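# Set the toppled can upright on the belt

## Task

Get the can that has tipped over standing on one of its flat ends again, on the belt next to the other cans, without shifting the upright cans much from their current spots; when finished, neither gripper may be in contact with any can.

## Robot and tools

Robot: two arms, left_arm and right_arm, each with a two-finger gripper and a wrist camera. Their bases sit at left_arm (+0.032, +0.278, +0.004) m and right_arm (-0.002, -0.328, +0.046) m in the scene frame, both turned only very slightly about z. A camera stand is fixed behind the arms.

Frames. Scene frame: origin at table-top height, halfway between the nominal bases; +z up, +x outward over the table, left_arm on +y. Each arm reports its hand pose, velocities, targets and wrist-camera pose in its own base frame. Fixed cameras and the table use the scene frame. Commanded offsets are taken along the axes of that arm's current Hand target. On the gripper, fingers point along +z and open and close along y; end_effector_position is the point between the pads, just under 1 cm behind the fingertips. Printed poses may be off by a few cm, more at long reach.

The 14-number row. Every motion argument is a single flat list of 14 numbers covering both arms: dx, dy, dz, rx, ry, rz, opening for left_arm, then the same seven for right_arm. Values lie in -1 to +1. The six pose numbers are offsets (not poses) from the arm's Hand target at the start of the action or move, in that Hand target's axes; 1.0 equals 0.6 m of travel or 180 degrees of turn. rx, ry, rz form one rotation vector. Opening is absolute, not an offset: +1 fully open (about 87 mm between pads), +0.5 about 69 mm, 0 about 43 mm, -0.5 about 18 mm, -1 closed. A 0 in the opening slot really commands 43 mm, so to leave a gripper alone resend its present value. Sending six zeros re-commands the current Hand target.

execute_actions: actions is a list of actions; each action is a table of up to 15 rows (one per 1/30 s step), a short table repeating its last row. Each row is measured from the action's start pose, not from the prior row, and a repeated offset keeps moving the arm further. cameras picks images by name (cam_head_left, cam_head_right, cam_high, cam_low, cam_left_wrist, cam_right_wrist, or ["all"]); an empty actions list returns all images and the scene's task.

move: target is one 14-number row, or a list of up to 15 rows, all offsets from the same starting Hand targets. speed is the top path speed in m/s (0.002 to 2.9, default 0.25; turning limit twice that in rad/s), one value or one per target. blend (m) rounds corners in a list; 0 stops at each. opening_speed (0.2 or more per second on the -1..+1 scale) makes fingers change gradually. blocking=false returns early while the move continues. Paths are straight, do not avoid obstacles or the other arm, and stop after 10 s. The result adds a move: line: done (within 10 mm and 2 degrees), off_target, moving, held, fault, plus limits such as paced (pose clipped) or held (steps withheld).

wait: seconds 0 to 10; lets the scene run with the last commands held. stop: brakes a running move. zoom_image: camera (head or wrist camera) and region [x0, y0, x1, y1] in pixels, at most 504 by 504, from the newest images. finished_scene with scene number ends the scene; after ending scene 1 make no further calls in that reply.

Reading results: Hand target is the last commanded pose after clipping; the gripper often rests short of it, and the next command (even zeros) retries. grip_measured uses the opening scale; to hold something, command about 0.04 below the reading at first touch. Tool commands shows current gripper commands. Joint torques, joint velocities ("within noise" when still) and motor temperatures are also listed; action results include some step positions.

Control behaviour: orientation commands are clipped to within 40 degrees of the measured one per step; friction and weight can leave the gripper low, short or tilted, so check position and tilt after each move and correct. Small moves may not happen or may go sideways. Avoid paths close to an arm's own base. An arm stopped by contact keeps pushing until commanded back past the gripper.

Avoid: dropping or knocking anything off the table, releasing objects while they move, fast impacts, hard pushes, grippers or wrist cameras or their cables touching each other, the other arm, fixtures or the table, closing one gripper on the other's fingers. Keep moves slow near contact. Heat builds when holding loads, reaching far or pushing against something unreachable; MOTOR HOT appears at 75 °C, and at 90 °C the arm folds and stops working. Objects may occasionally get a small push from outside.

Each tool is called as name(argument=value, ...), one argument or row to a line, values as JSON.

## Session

execute_actions(
  actions=[],
)

Scene clock: 0.00 s.
left_arm: end_effector_position=(+0.2734, -0.0965, +0.1188) grip_measured=+1.000 end_effector_quat_wxyz=(+0.437, -0.041, +0.898, -0.003) | right_arm: end_effector_position=(+0.3435, +0.2221, +0.2153) grip_measured=+1.000 end_effector_quat_wxyz=(+0.553, -0.219, +0.752, +0.285)
Joint positions: left_arm=[-0.55 1.031 0.674 -0.399 -0.452 -0.444 1] | right_arm=[0.426 1.245 0.8 0.204 -0.324 0.114 1]
Joint velocities: within noise
Joint torques (N m): no reading
Motor temperatures (°C): left_arm=[23 32 38 30 21 21 23] | right_arm=[21 24 27 23 22 21 22]
Heat: left arm: 38 °C; right arm: 27 °C.
Hand target: left_arm +0.2736, -0.0963, +0.1211; +0.438, -0.042, +0.898, -0.003 | right_arm +0.3452, +0.2229, +0.2269; +0.565, -0.219, +0.742, +0.287
Tool commands: left_gripper/opening=+1.0 right_gripper/opening=+1.0
camera_calibration:
cam_left_wrist: T_world_to_cam=[[0.0722409, -0.995891, 0.0546096, -0.124116], [-0.996637, -0.0742016, -0.0347691, 0.290279], [0.0386783, -0.0519142, -0.997902, 0.249318], [0, 0, 0, 1]] pos_world=[0.288626, -0.0891233, 0.265666]
cam_right_wrist: T_world_to_cam=[[0.657998, -0.72894, -0.188904, -0.023214], [-0.718985, -0.533602, -0.445341, 0.481266], [0.223827, 0.428853, -0.875207, 0.161542], [0, 0, 0, 1]] pos_world=[0.32514, 0.170605, 0.351325]

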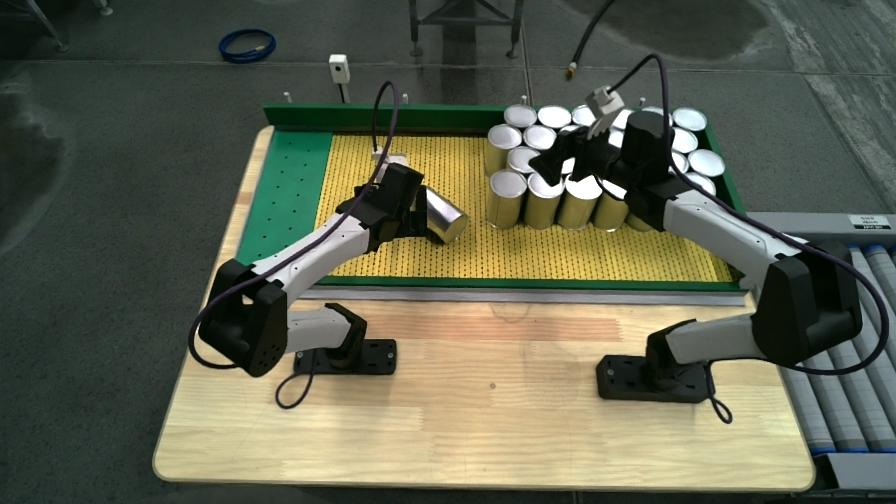

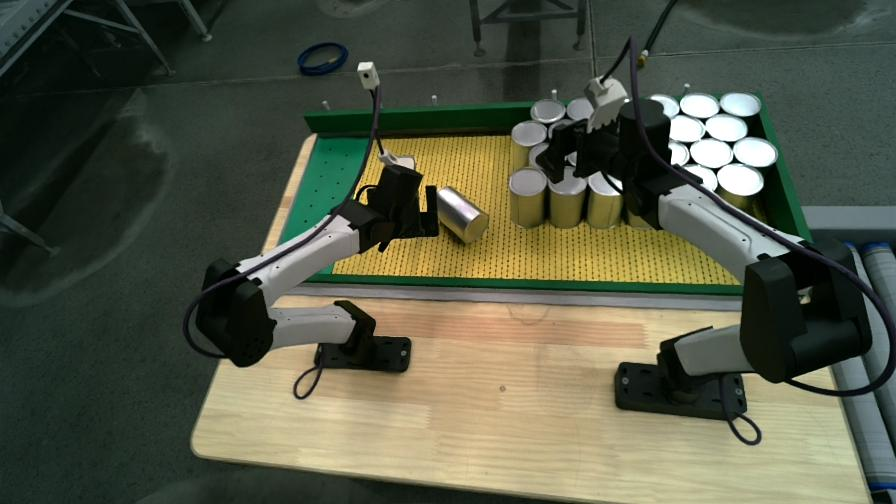

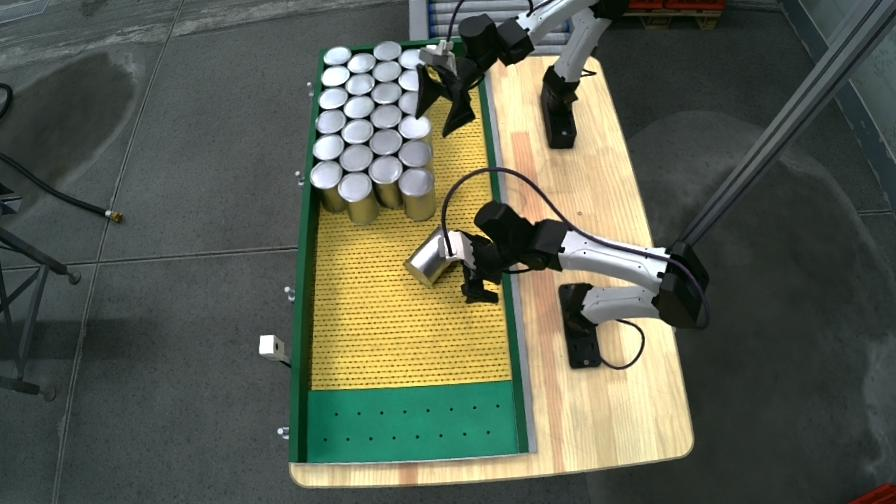

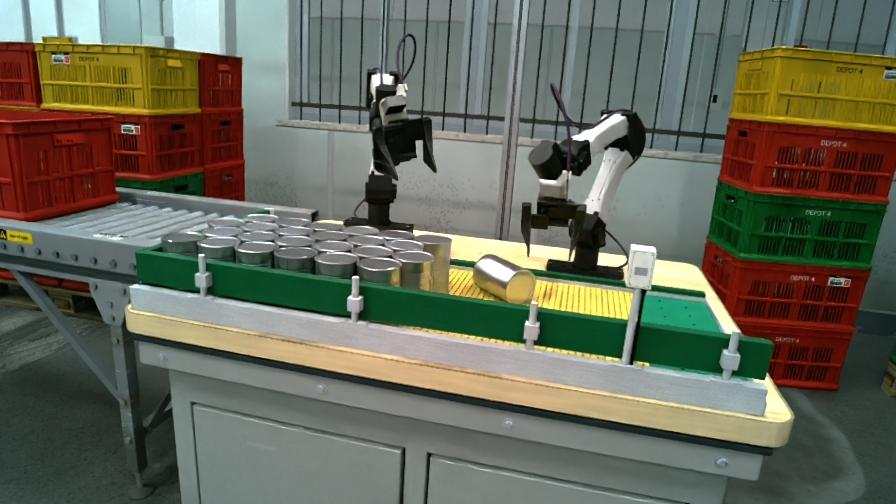

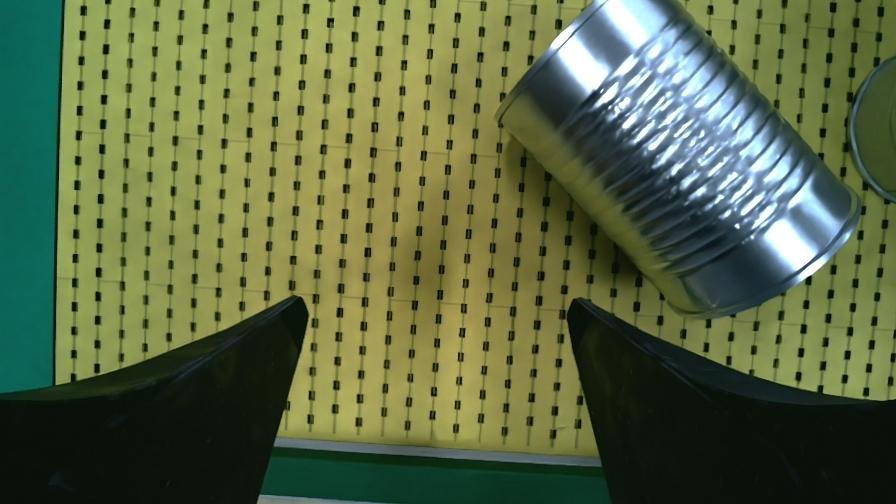

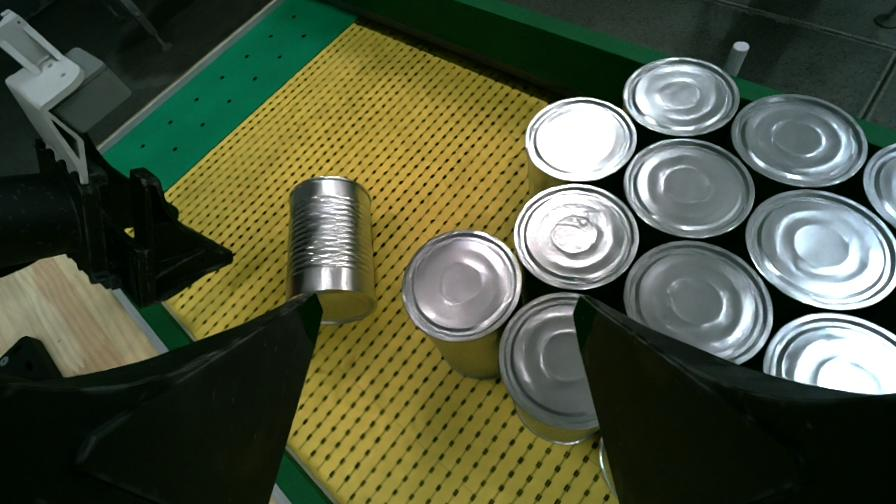

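move(
  target=[
    [-0.0973, -0.0123, -0.0642, -0.0736, 0.0949, -0.0996, 1, 0, 0, 0, 0, 0, 0, 1],
    [-0.1262, -0.1567, 0.0532, -0.1472, 0.1897, -0.1991, 1, 0, 0, 0, 0, 0, 0, 1],
  ],
  speed=0.4,
  blend=[0.03, 0],
  cameras=["cam_left_wrist"],
)

Scene clock: 94.90 s.
left_arm: end_effector_position=(+0.3520, -0.1839, +0.1663) grip_measured=+1.000 end_effector_quat_wxyz=(+0.129, -0.395, +0.908, +0.047) | right_arm: end_effector_position=(+0.3435, +0.2221, +0.2153) grip_measured=+1.000 end_effector_quat_wxyz=(+0.553, -0.219, +0.752, +0.285)
Joint positions: left_arm=[-0.498 2.062 2.119 -1.54 -0.261 -1.307 1] | right_arm=[0.426 1.245 0.8 0.204 -0.324 0.114 1]
Joint torques (N m): left_arm=[0.24 -8.01 9.39 0.23 -0.23 -0.21] | right_arm=[0.35 -4.42 8.06 1.97 -0.15 -0.15]
Motor temperatures (°C): left_arm=[23 32 47 31 21 21 23] | right_arm=[21 27 33 29 22 21 22]
Heat: left arm: 47 °C; right arm: 33 °C.
Hand target: left_arm +0.3519, -0.1830, +0.1650; +0.120, -0.403, +0.906, +0.053 | right_arm +0.3452, +0.2229, +0.2269; +0.565, -0.219, +0.742, +0.287
Off the commanded pose: left_arm 0.001 m, 2 deg | right_arm 0.012 m, 2 deg.
move: off_target (right_arm)
camera_calibration:
cam_left_wrist: T_world_to_cam=[[0.734947, -0.677587, 0.0269841, -0.389518], [-0.572328, -0.598452, 0.560621, 0.0190826], [-0.363721, -0.427471, -0.827633, 0.333442], [0, 0, 0, 1]] pos_world=[0.418477, -0.109976, 0.27578]
Images, in order (width x height): cam_left_wrist 896x504.

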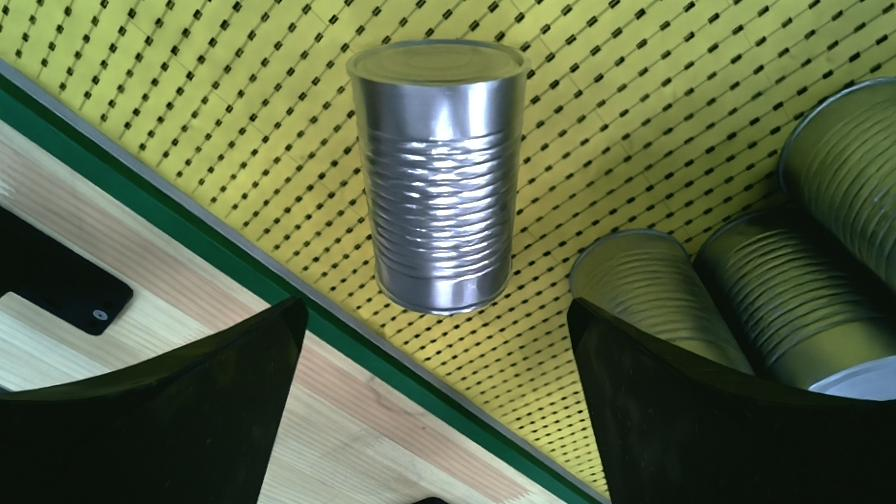

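move(
  target=[0.0303, -0.0017, 0.1955, 0, 0.0833, 0, 1, 0, 0, 0, 0, 0, 0, 1],
  speed=0.18,
  cameras=["cam_left_wrist"],
)

Scene clock: 129.80 s.
left_arm: end_effector_position=(+0.3645, -0.1747, +0.0534) grip_measured=+1.000 end_effector_quat_wxyz=(+0.009, -0.411, +0.912, -0.003) | right_arm: end_effector_position=(+0.3435, +0.2221, +0.2153) grip_measured=+1.000 end_effector_quat_wxyz=(+0.553, -0.219, +0.752, +0.285)
Joint positions: left_arm=[-0.354 2.144 1.777 -1.187 -0.008 -1.201 1] | right_arm=[0.426 1.245 0.8 0.204 -0.324 0.114 1]
Joint torques (N m): left_arm=[-0.05 -9.84 5.93 0.41 -0.08 0.1] | right_arm=[0.32 -4.38 8.25 1.9 -0.09 -0.13]
Motor temperatures (°C): left_arm=[23 38 45 28 21 21 23] | right_arm=[21 27 33 29 22 21 22]
Heat: left arm: 45 °C; right arm: 33 °C.
Hand target: left_arm +0.3614, -0.1741, +0.0471; +0.000, -0.407, +0.914, +0.000 | right_arm +0.3452, +0.2229, +0.2269; +0.565, -0.219, +0.742, +0.287
Off the commanded pose: left_arm 0.007 m, 1 deg | right_arm 0.012 m, 2 deg.
move: off_target (right_arm)
camera_calibration:
cam_left_wrist: T_world_to_cam=[[0.755578, -0.654753, 0.0199967, -0.392551], [-0.44035, -0.485085, 0.755503, 0.0562122], [-0.484968, -0.579647, -0.65484, 0.256871], [0, 0, 0, 1]] pos_world=[0.44593, -0.080862, 0.13359]
Images, in order (width x height): cam_left_wrist 896x504.

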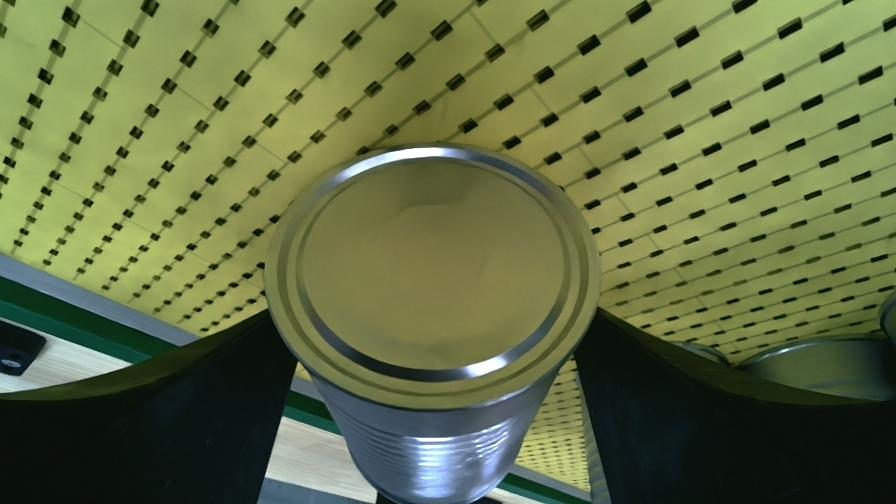

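move(
  target=[
    [0, 0, 0, 0, 0, 0, 0.48, 0, 0, 0, 0, 0, 0, 1],
    [0, 0, -0.225, 0, 0, 0, 0.48, 0, 0, 0, 0, 0, 0, 1],
    [-0.0153, 0.0057, -0.2467, 0.1282, -0.2572, 0.275, 0.48, 0, 0, 0, 0, 0, 0, 1],
    [0.0205, -0.0468, -0.2633, 0.4603, -0.3661, 0.4217, 0.48, 0, 0, 0, 0, 0, 0, 1],
  ],
  speed=[0.1, 0.18, 0.35, 0.35],
  blend=[0, 0.02, 0.04, 0],
  opening_speed=1.0,
  cameras=["cam_left_wrist", "cam_low"],
)

Scene clock: 183.80 s.
left_arm: end_effector_position=(+0.3693, -0.1996, +0.1703) grip_measured=+0.705 end_effector_quat_wxyz=(+0.605, +0.297, +0.655, -0.342) | right_arm: end_effector_position=(+0.3435, +0.2221, +0.2153) grip_measured=+1.000 end_effector_quat_wxyz=(+0.553, -0.219, +0.752, +0.285)
Joint positions: left_arm=[-0.208 1.507 0.602 0.858 0.731 -0.057 0.852] | right_arm=[0.426 1.245 0.8 0.204 -0.324 0.114 1]
Joint torques (N m): left_arm=[0.17 -6.23 7.79 3.28 0.13 -0.14] | right_arm=[0.32 -4.55 8.14 1.96 -0.15 -0.14]
Motor temperatures (°C): left_arm=[23 44 43 29 21 21 23] | right_arm=[21 27 34 30 22 21 22]
Heat: left arm: 44 °C; right arm: 34 °C.
Hand target: left_arm +0.3739, -0.2021, +0.2050; +0.654, +0.312, +0.599, -0.340 | right_arm +0.3452, +0.2229, +0.2269; +0.565, -0.219, +0.742, +0.287
Off the commanded pose: left_arm 0.035 m, 9 deg | right_arm 0.012 m, 2 deg.
move: off_target (left_arm, right_arm)
camera_calibration:
cam_left_wrist: T_world_to_cam=[[-0.805754, -0.584003, 0.098499, 0.162437], [-0.510625, 0.600772, -0.615089, 0.434124], [0.300038, -0.545906, -0.782281, 0.0598871], [0, 0, 0, 1]] pos_world=[0.334591, -0.133253, 0.297873]
Images, in order (width x height): cam_low 896x504, cam_left_wrist 896x504.

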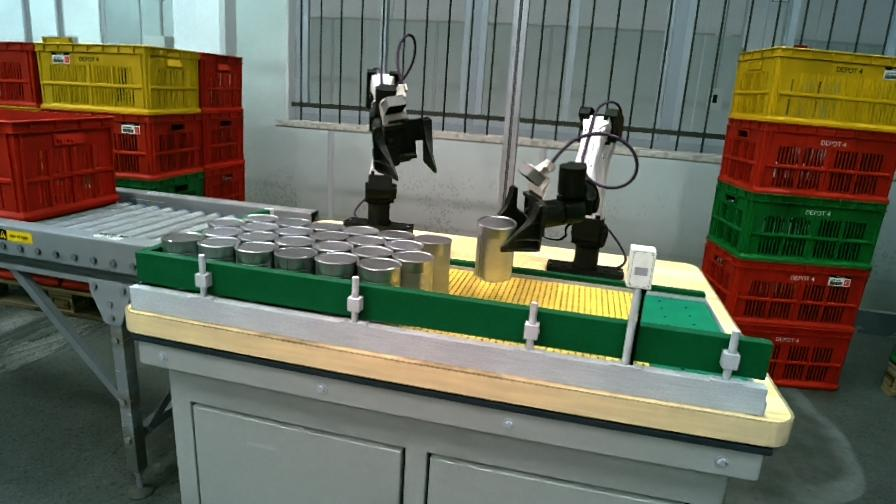

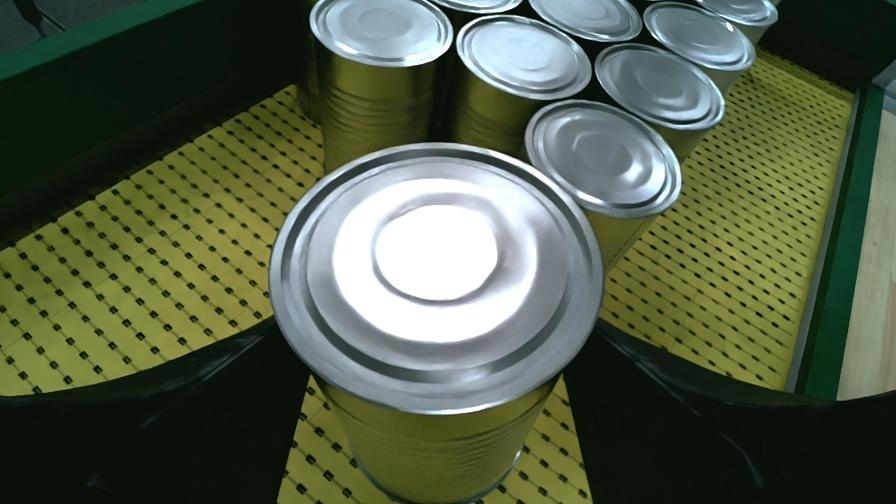

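move(
  target=[
    [0.0835, -0.0605, -0.002, 0, 0.0056, 0.0167, 0.48, 0, 0, 0, 0, 0, 0, 1],
    [0.1447, -0.0622, -0.0107, 0, 0.0056, 0.0167, 0.48, 0, 0, 0, 0, 0, 0, 1],
  ],
  speed=[0.15, 0.07],
  blend=[0.01, 0],
  cameras=["cam_left_wrist", "cam_low"],
)

zoom_image(
  camera="cam_low",
  region=[400, 180, 580, 310],
)

Scene clock: 263.47 s.
left_arm: end_effector_position=(+0.3425, -0.2260, +0.1123) grip_measured=+0.705 end_effector_quat_wxyz=(+0.642, +0.334, +0.608, -0.327) | right_arm: end_effector_position=(+0.3435, +0.2221, +0.2153) grip_measured=+1.000 end_effector_quat_wxyz=(+0.553, -0.219, +0.752, +0.285)
Joint positions: left_arm=[-0.321 1.777 0.404 1.422 0.651 0.002 0.852] | right_arm=[0.426 1.245 0.8 0.204 -0.324 0.114 1]
Joint torques (N m): left_arm=[-0.23 -4.98 4.37 2.44 -0.26 -0.02] | right_arm=[0.51 -4.56 7.8 1.95 -0.08 -0.14]
Motor temperatures (°C): left_arm=[23 40 45 45 21 21 25] | right_arm=[21 27 34 31 22 21 22]
Heat: left arm: 45 °C; right arm: 34 °C.
Hand target: left_arm +0.3441, -0.2245, +0.1179; +0.658, +0.331, +0.596, -0.320 | right_arm +0.3452, +0.2229, +0.2269; +0.565, -0.219, +0.742, +0.287
Off the commanded pose: left_arm 0.006 m, 2 deg | right_arm 0.012 m, 2 deg.
move: off_target (right_arm)
camera_calibration:
cam_left_wrist: T_world_to_cam=[[-0.830012, -0.557344, -0.0211569, 0.1589], [-0.400055, 0.621347, -0.673709, 0.373974], [0.388634, -0.550723, -0.738694, -0.0282676], [0, 0, 0, 1]] pos_world=[0.292485, -0.159373, 0.23443]
Images, in order (width x height): cam_low 896x504, cam_left_wrist 896x504.

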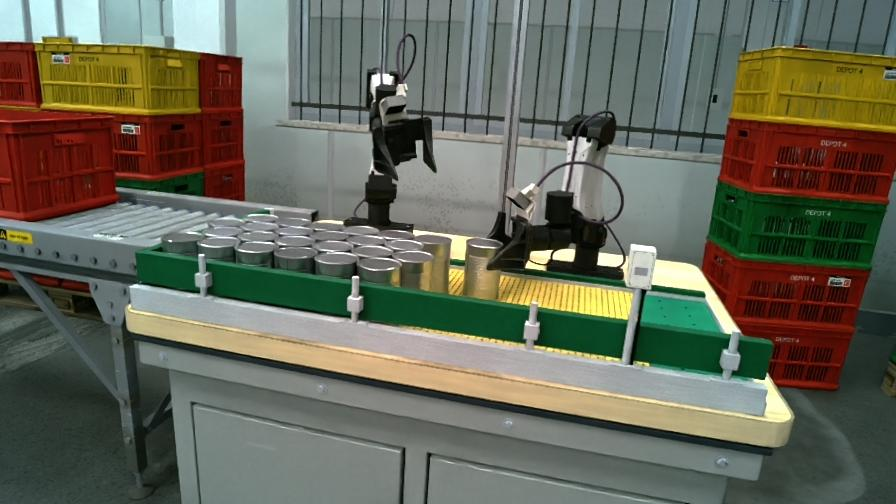

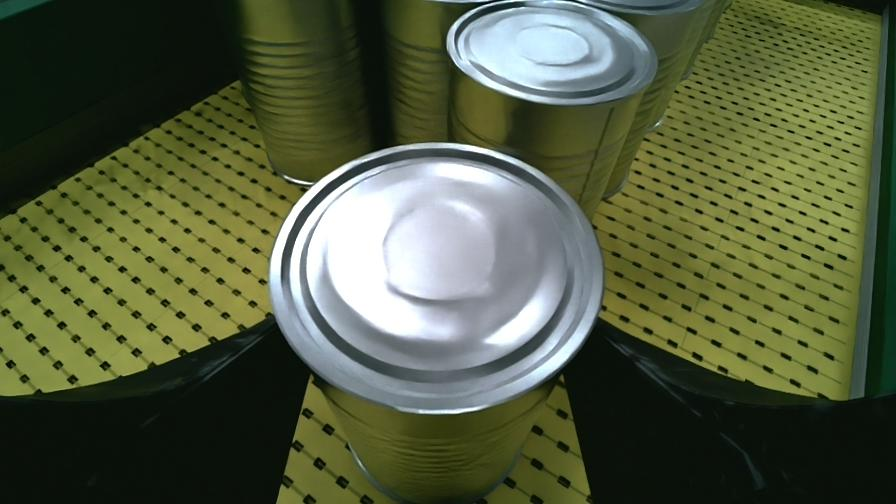

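Scaled by 2.800 from the camera's 896x504 image, which has a finer 1280x720 frame.

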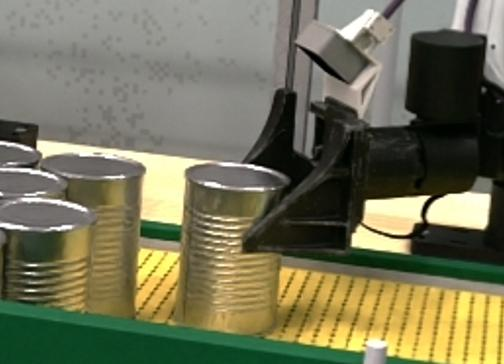

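move(
  target=[0.0365, -0.0015, -0.0043, 0, 0.0028, -0.0083, 0.48, 0, 0, 0, 0, 0, 0, 1],
  speed=0.05,
)

Scene clock: 282.50 s.
left_arm: end_effector_position=(+0.3447, -0.2275, +0.1104) grip_measured=+0.705 end_effector_quat_wxyz=(+0.655, +0.330, +0.594, -0.331) | right_arm: end_effector_position=(+0.3435, +0.2221, +0.2153) grip_measured=+1.000 end_effector_quat_wxyz=(+0.553, -0.219, +0.752, +0.285)
Joint positions: left_arm=[-0.321 1.853 0.404 1.546 0.651 -0.021 0.852] | right_arm=[0.426 1.245 0.8 0.204 -0.324 0.114 1]
Joint torques (N m): left_arm=[0.2 -3.29 3.28 2.02 -0.22 0.09] | right_arm=[0.21 -4.75 7.99 1.95 -0.11 -0.17]
Heat: left arm: 44 °C; right arm: 35 °C.
Hand target: left_arm +0.3437, -0.2235, +0.0960; +0.651, +0.324, +0.603, -0.327 | right_arm +0.3452, +0.2229, +0.2269; +0.565, -0.219, +0.742, +0.287
Off the commanded pose: left_arm 0.015 m, 1 deg | right_arm 0.012 m, 2 deg.
joint sent to its limit (left arm) — joint 4 (wrist pitch), upper limit. The joint targets still meet the commanded pose.
move: off_target (left_arm, right_arm)

move(
  target=[
    [-0.0162,0.001,0.001,0,0,0,0.48,0,0,0,0,0,0,1],
    [-0.0162,0.001,0.001,0,0,0,1,0,0,0,0,0,0,1],
    [-0.166,0.0086,0.0117,0,0,0,1,0,0,0,0,0,0,1],
    [-0.216,0.0112,-0.085,0,0,0,1,0,0,0,0,0,0,1],
  ],
  speed=[0.05,0.1,0.12,0.25],
  blend=[0,0,0.02,0],
  opening_speed=0.8,
  cameras=["cam_left_wrist","cam_low"],
)

Scene clock: 307.60 s.
left_arm: end_effector_position=(+0.3155, -0.1744, +0.2252) grip_measured=+1.000 end_effector_quat_wxyz=(+0.654, +0.321, +0.602, -0.326) | right_arm: end_effector_position=(+0.3435, +0.2221, +0.2153) grip_measured=+1.000 end_effector_quat_wxyz=(+0.553, -0.219, +0.752, +0.285)
Joint positions: left_arm=[-0.141 1.147 0.469 0.778 0.809 -0.044 1] | right_arm=[0.426 1.245 0.8 0.204 -0.324 0.114 1]
Joint torques (N m): left_arm=[0.24 -3.38 7.13 1.73 -0.03 0.03] | right_arm=[0.5 -4.52 7.94 1.92 -0.11 -0.13]
Motor temperatures (°C): left_arm=[23 36 41 40 21 21 25] | right_arm=[21 27 35 32 22 21 22]
Heat: left arm: 41 °C; right arm: 35 °C.
Hand target: left_arm +0.3125, -0.1735, +0.2222; +0.651, +0.324, +0.603, -0.327 | right_arm +0.3452, +0.2229, +0.2269; +0.565, -0.219, +0.742, +0.287
Off the commanded pose: left_arm 0.004 m, 1 deg | right_arm 0.012 m, 2 deg.
move: off_target (right_arm)
camera_calibration:
cam_left_wrist: T_world_to_cam=[[-0.818141, -0.574724, -0.0183801, 0.160289], [-0.402389, 0.595065, -0.695687, 0.408194], [0.410766, -0.561774, -0.718109, 0.0805425], [0, 0, 0, 1]] pos_world=[0.262308, -0.105533, 0.34476]
Images, in order (width x height): cam_low 896x504, cam_left_wrist 896x504.

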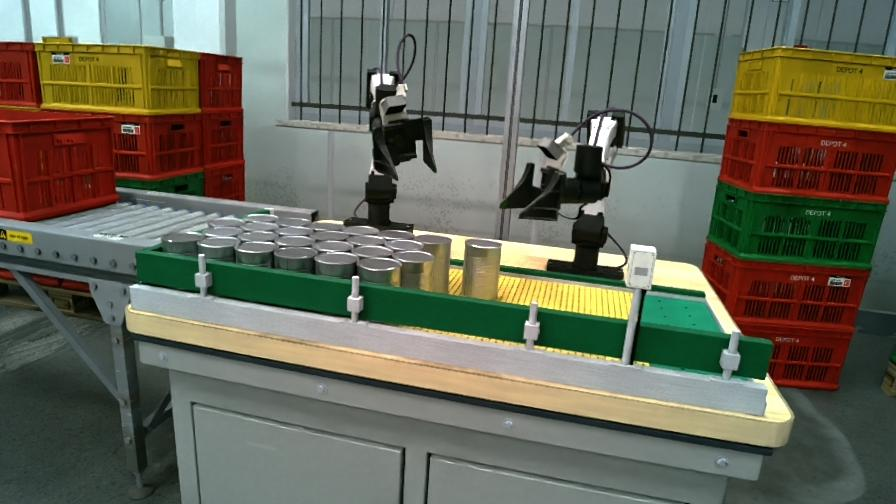

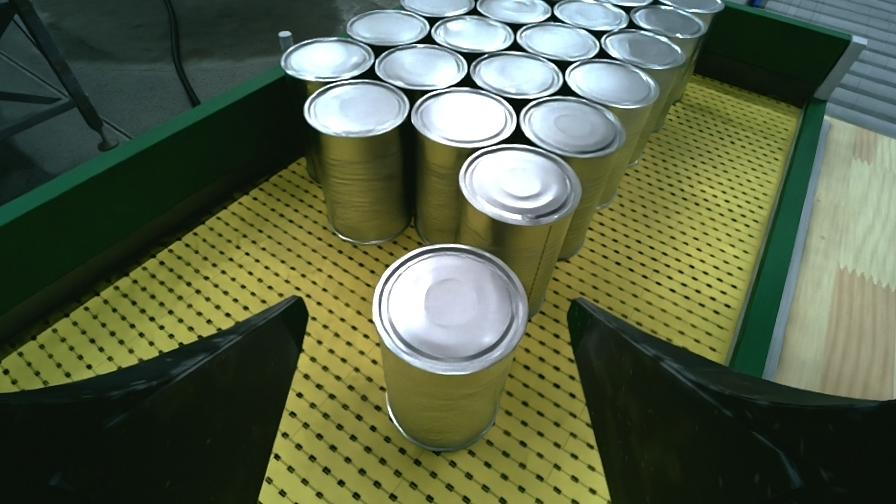

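finished_scene(
  scene=3,
)

The scene is finished: the task was done.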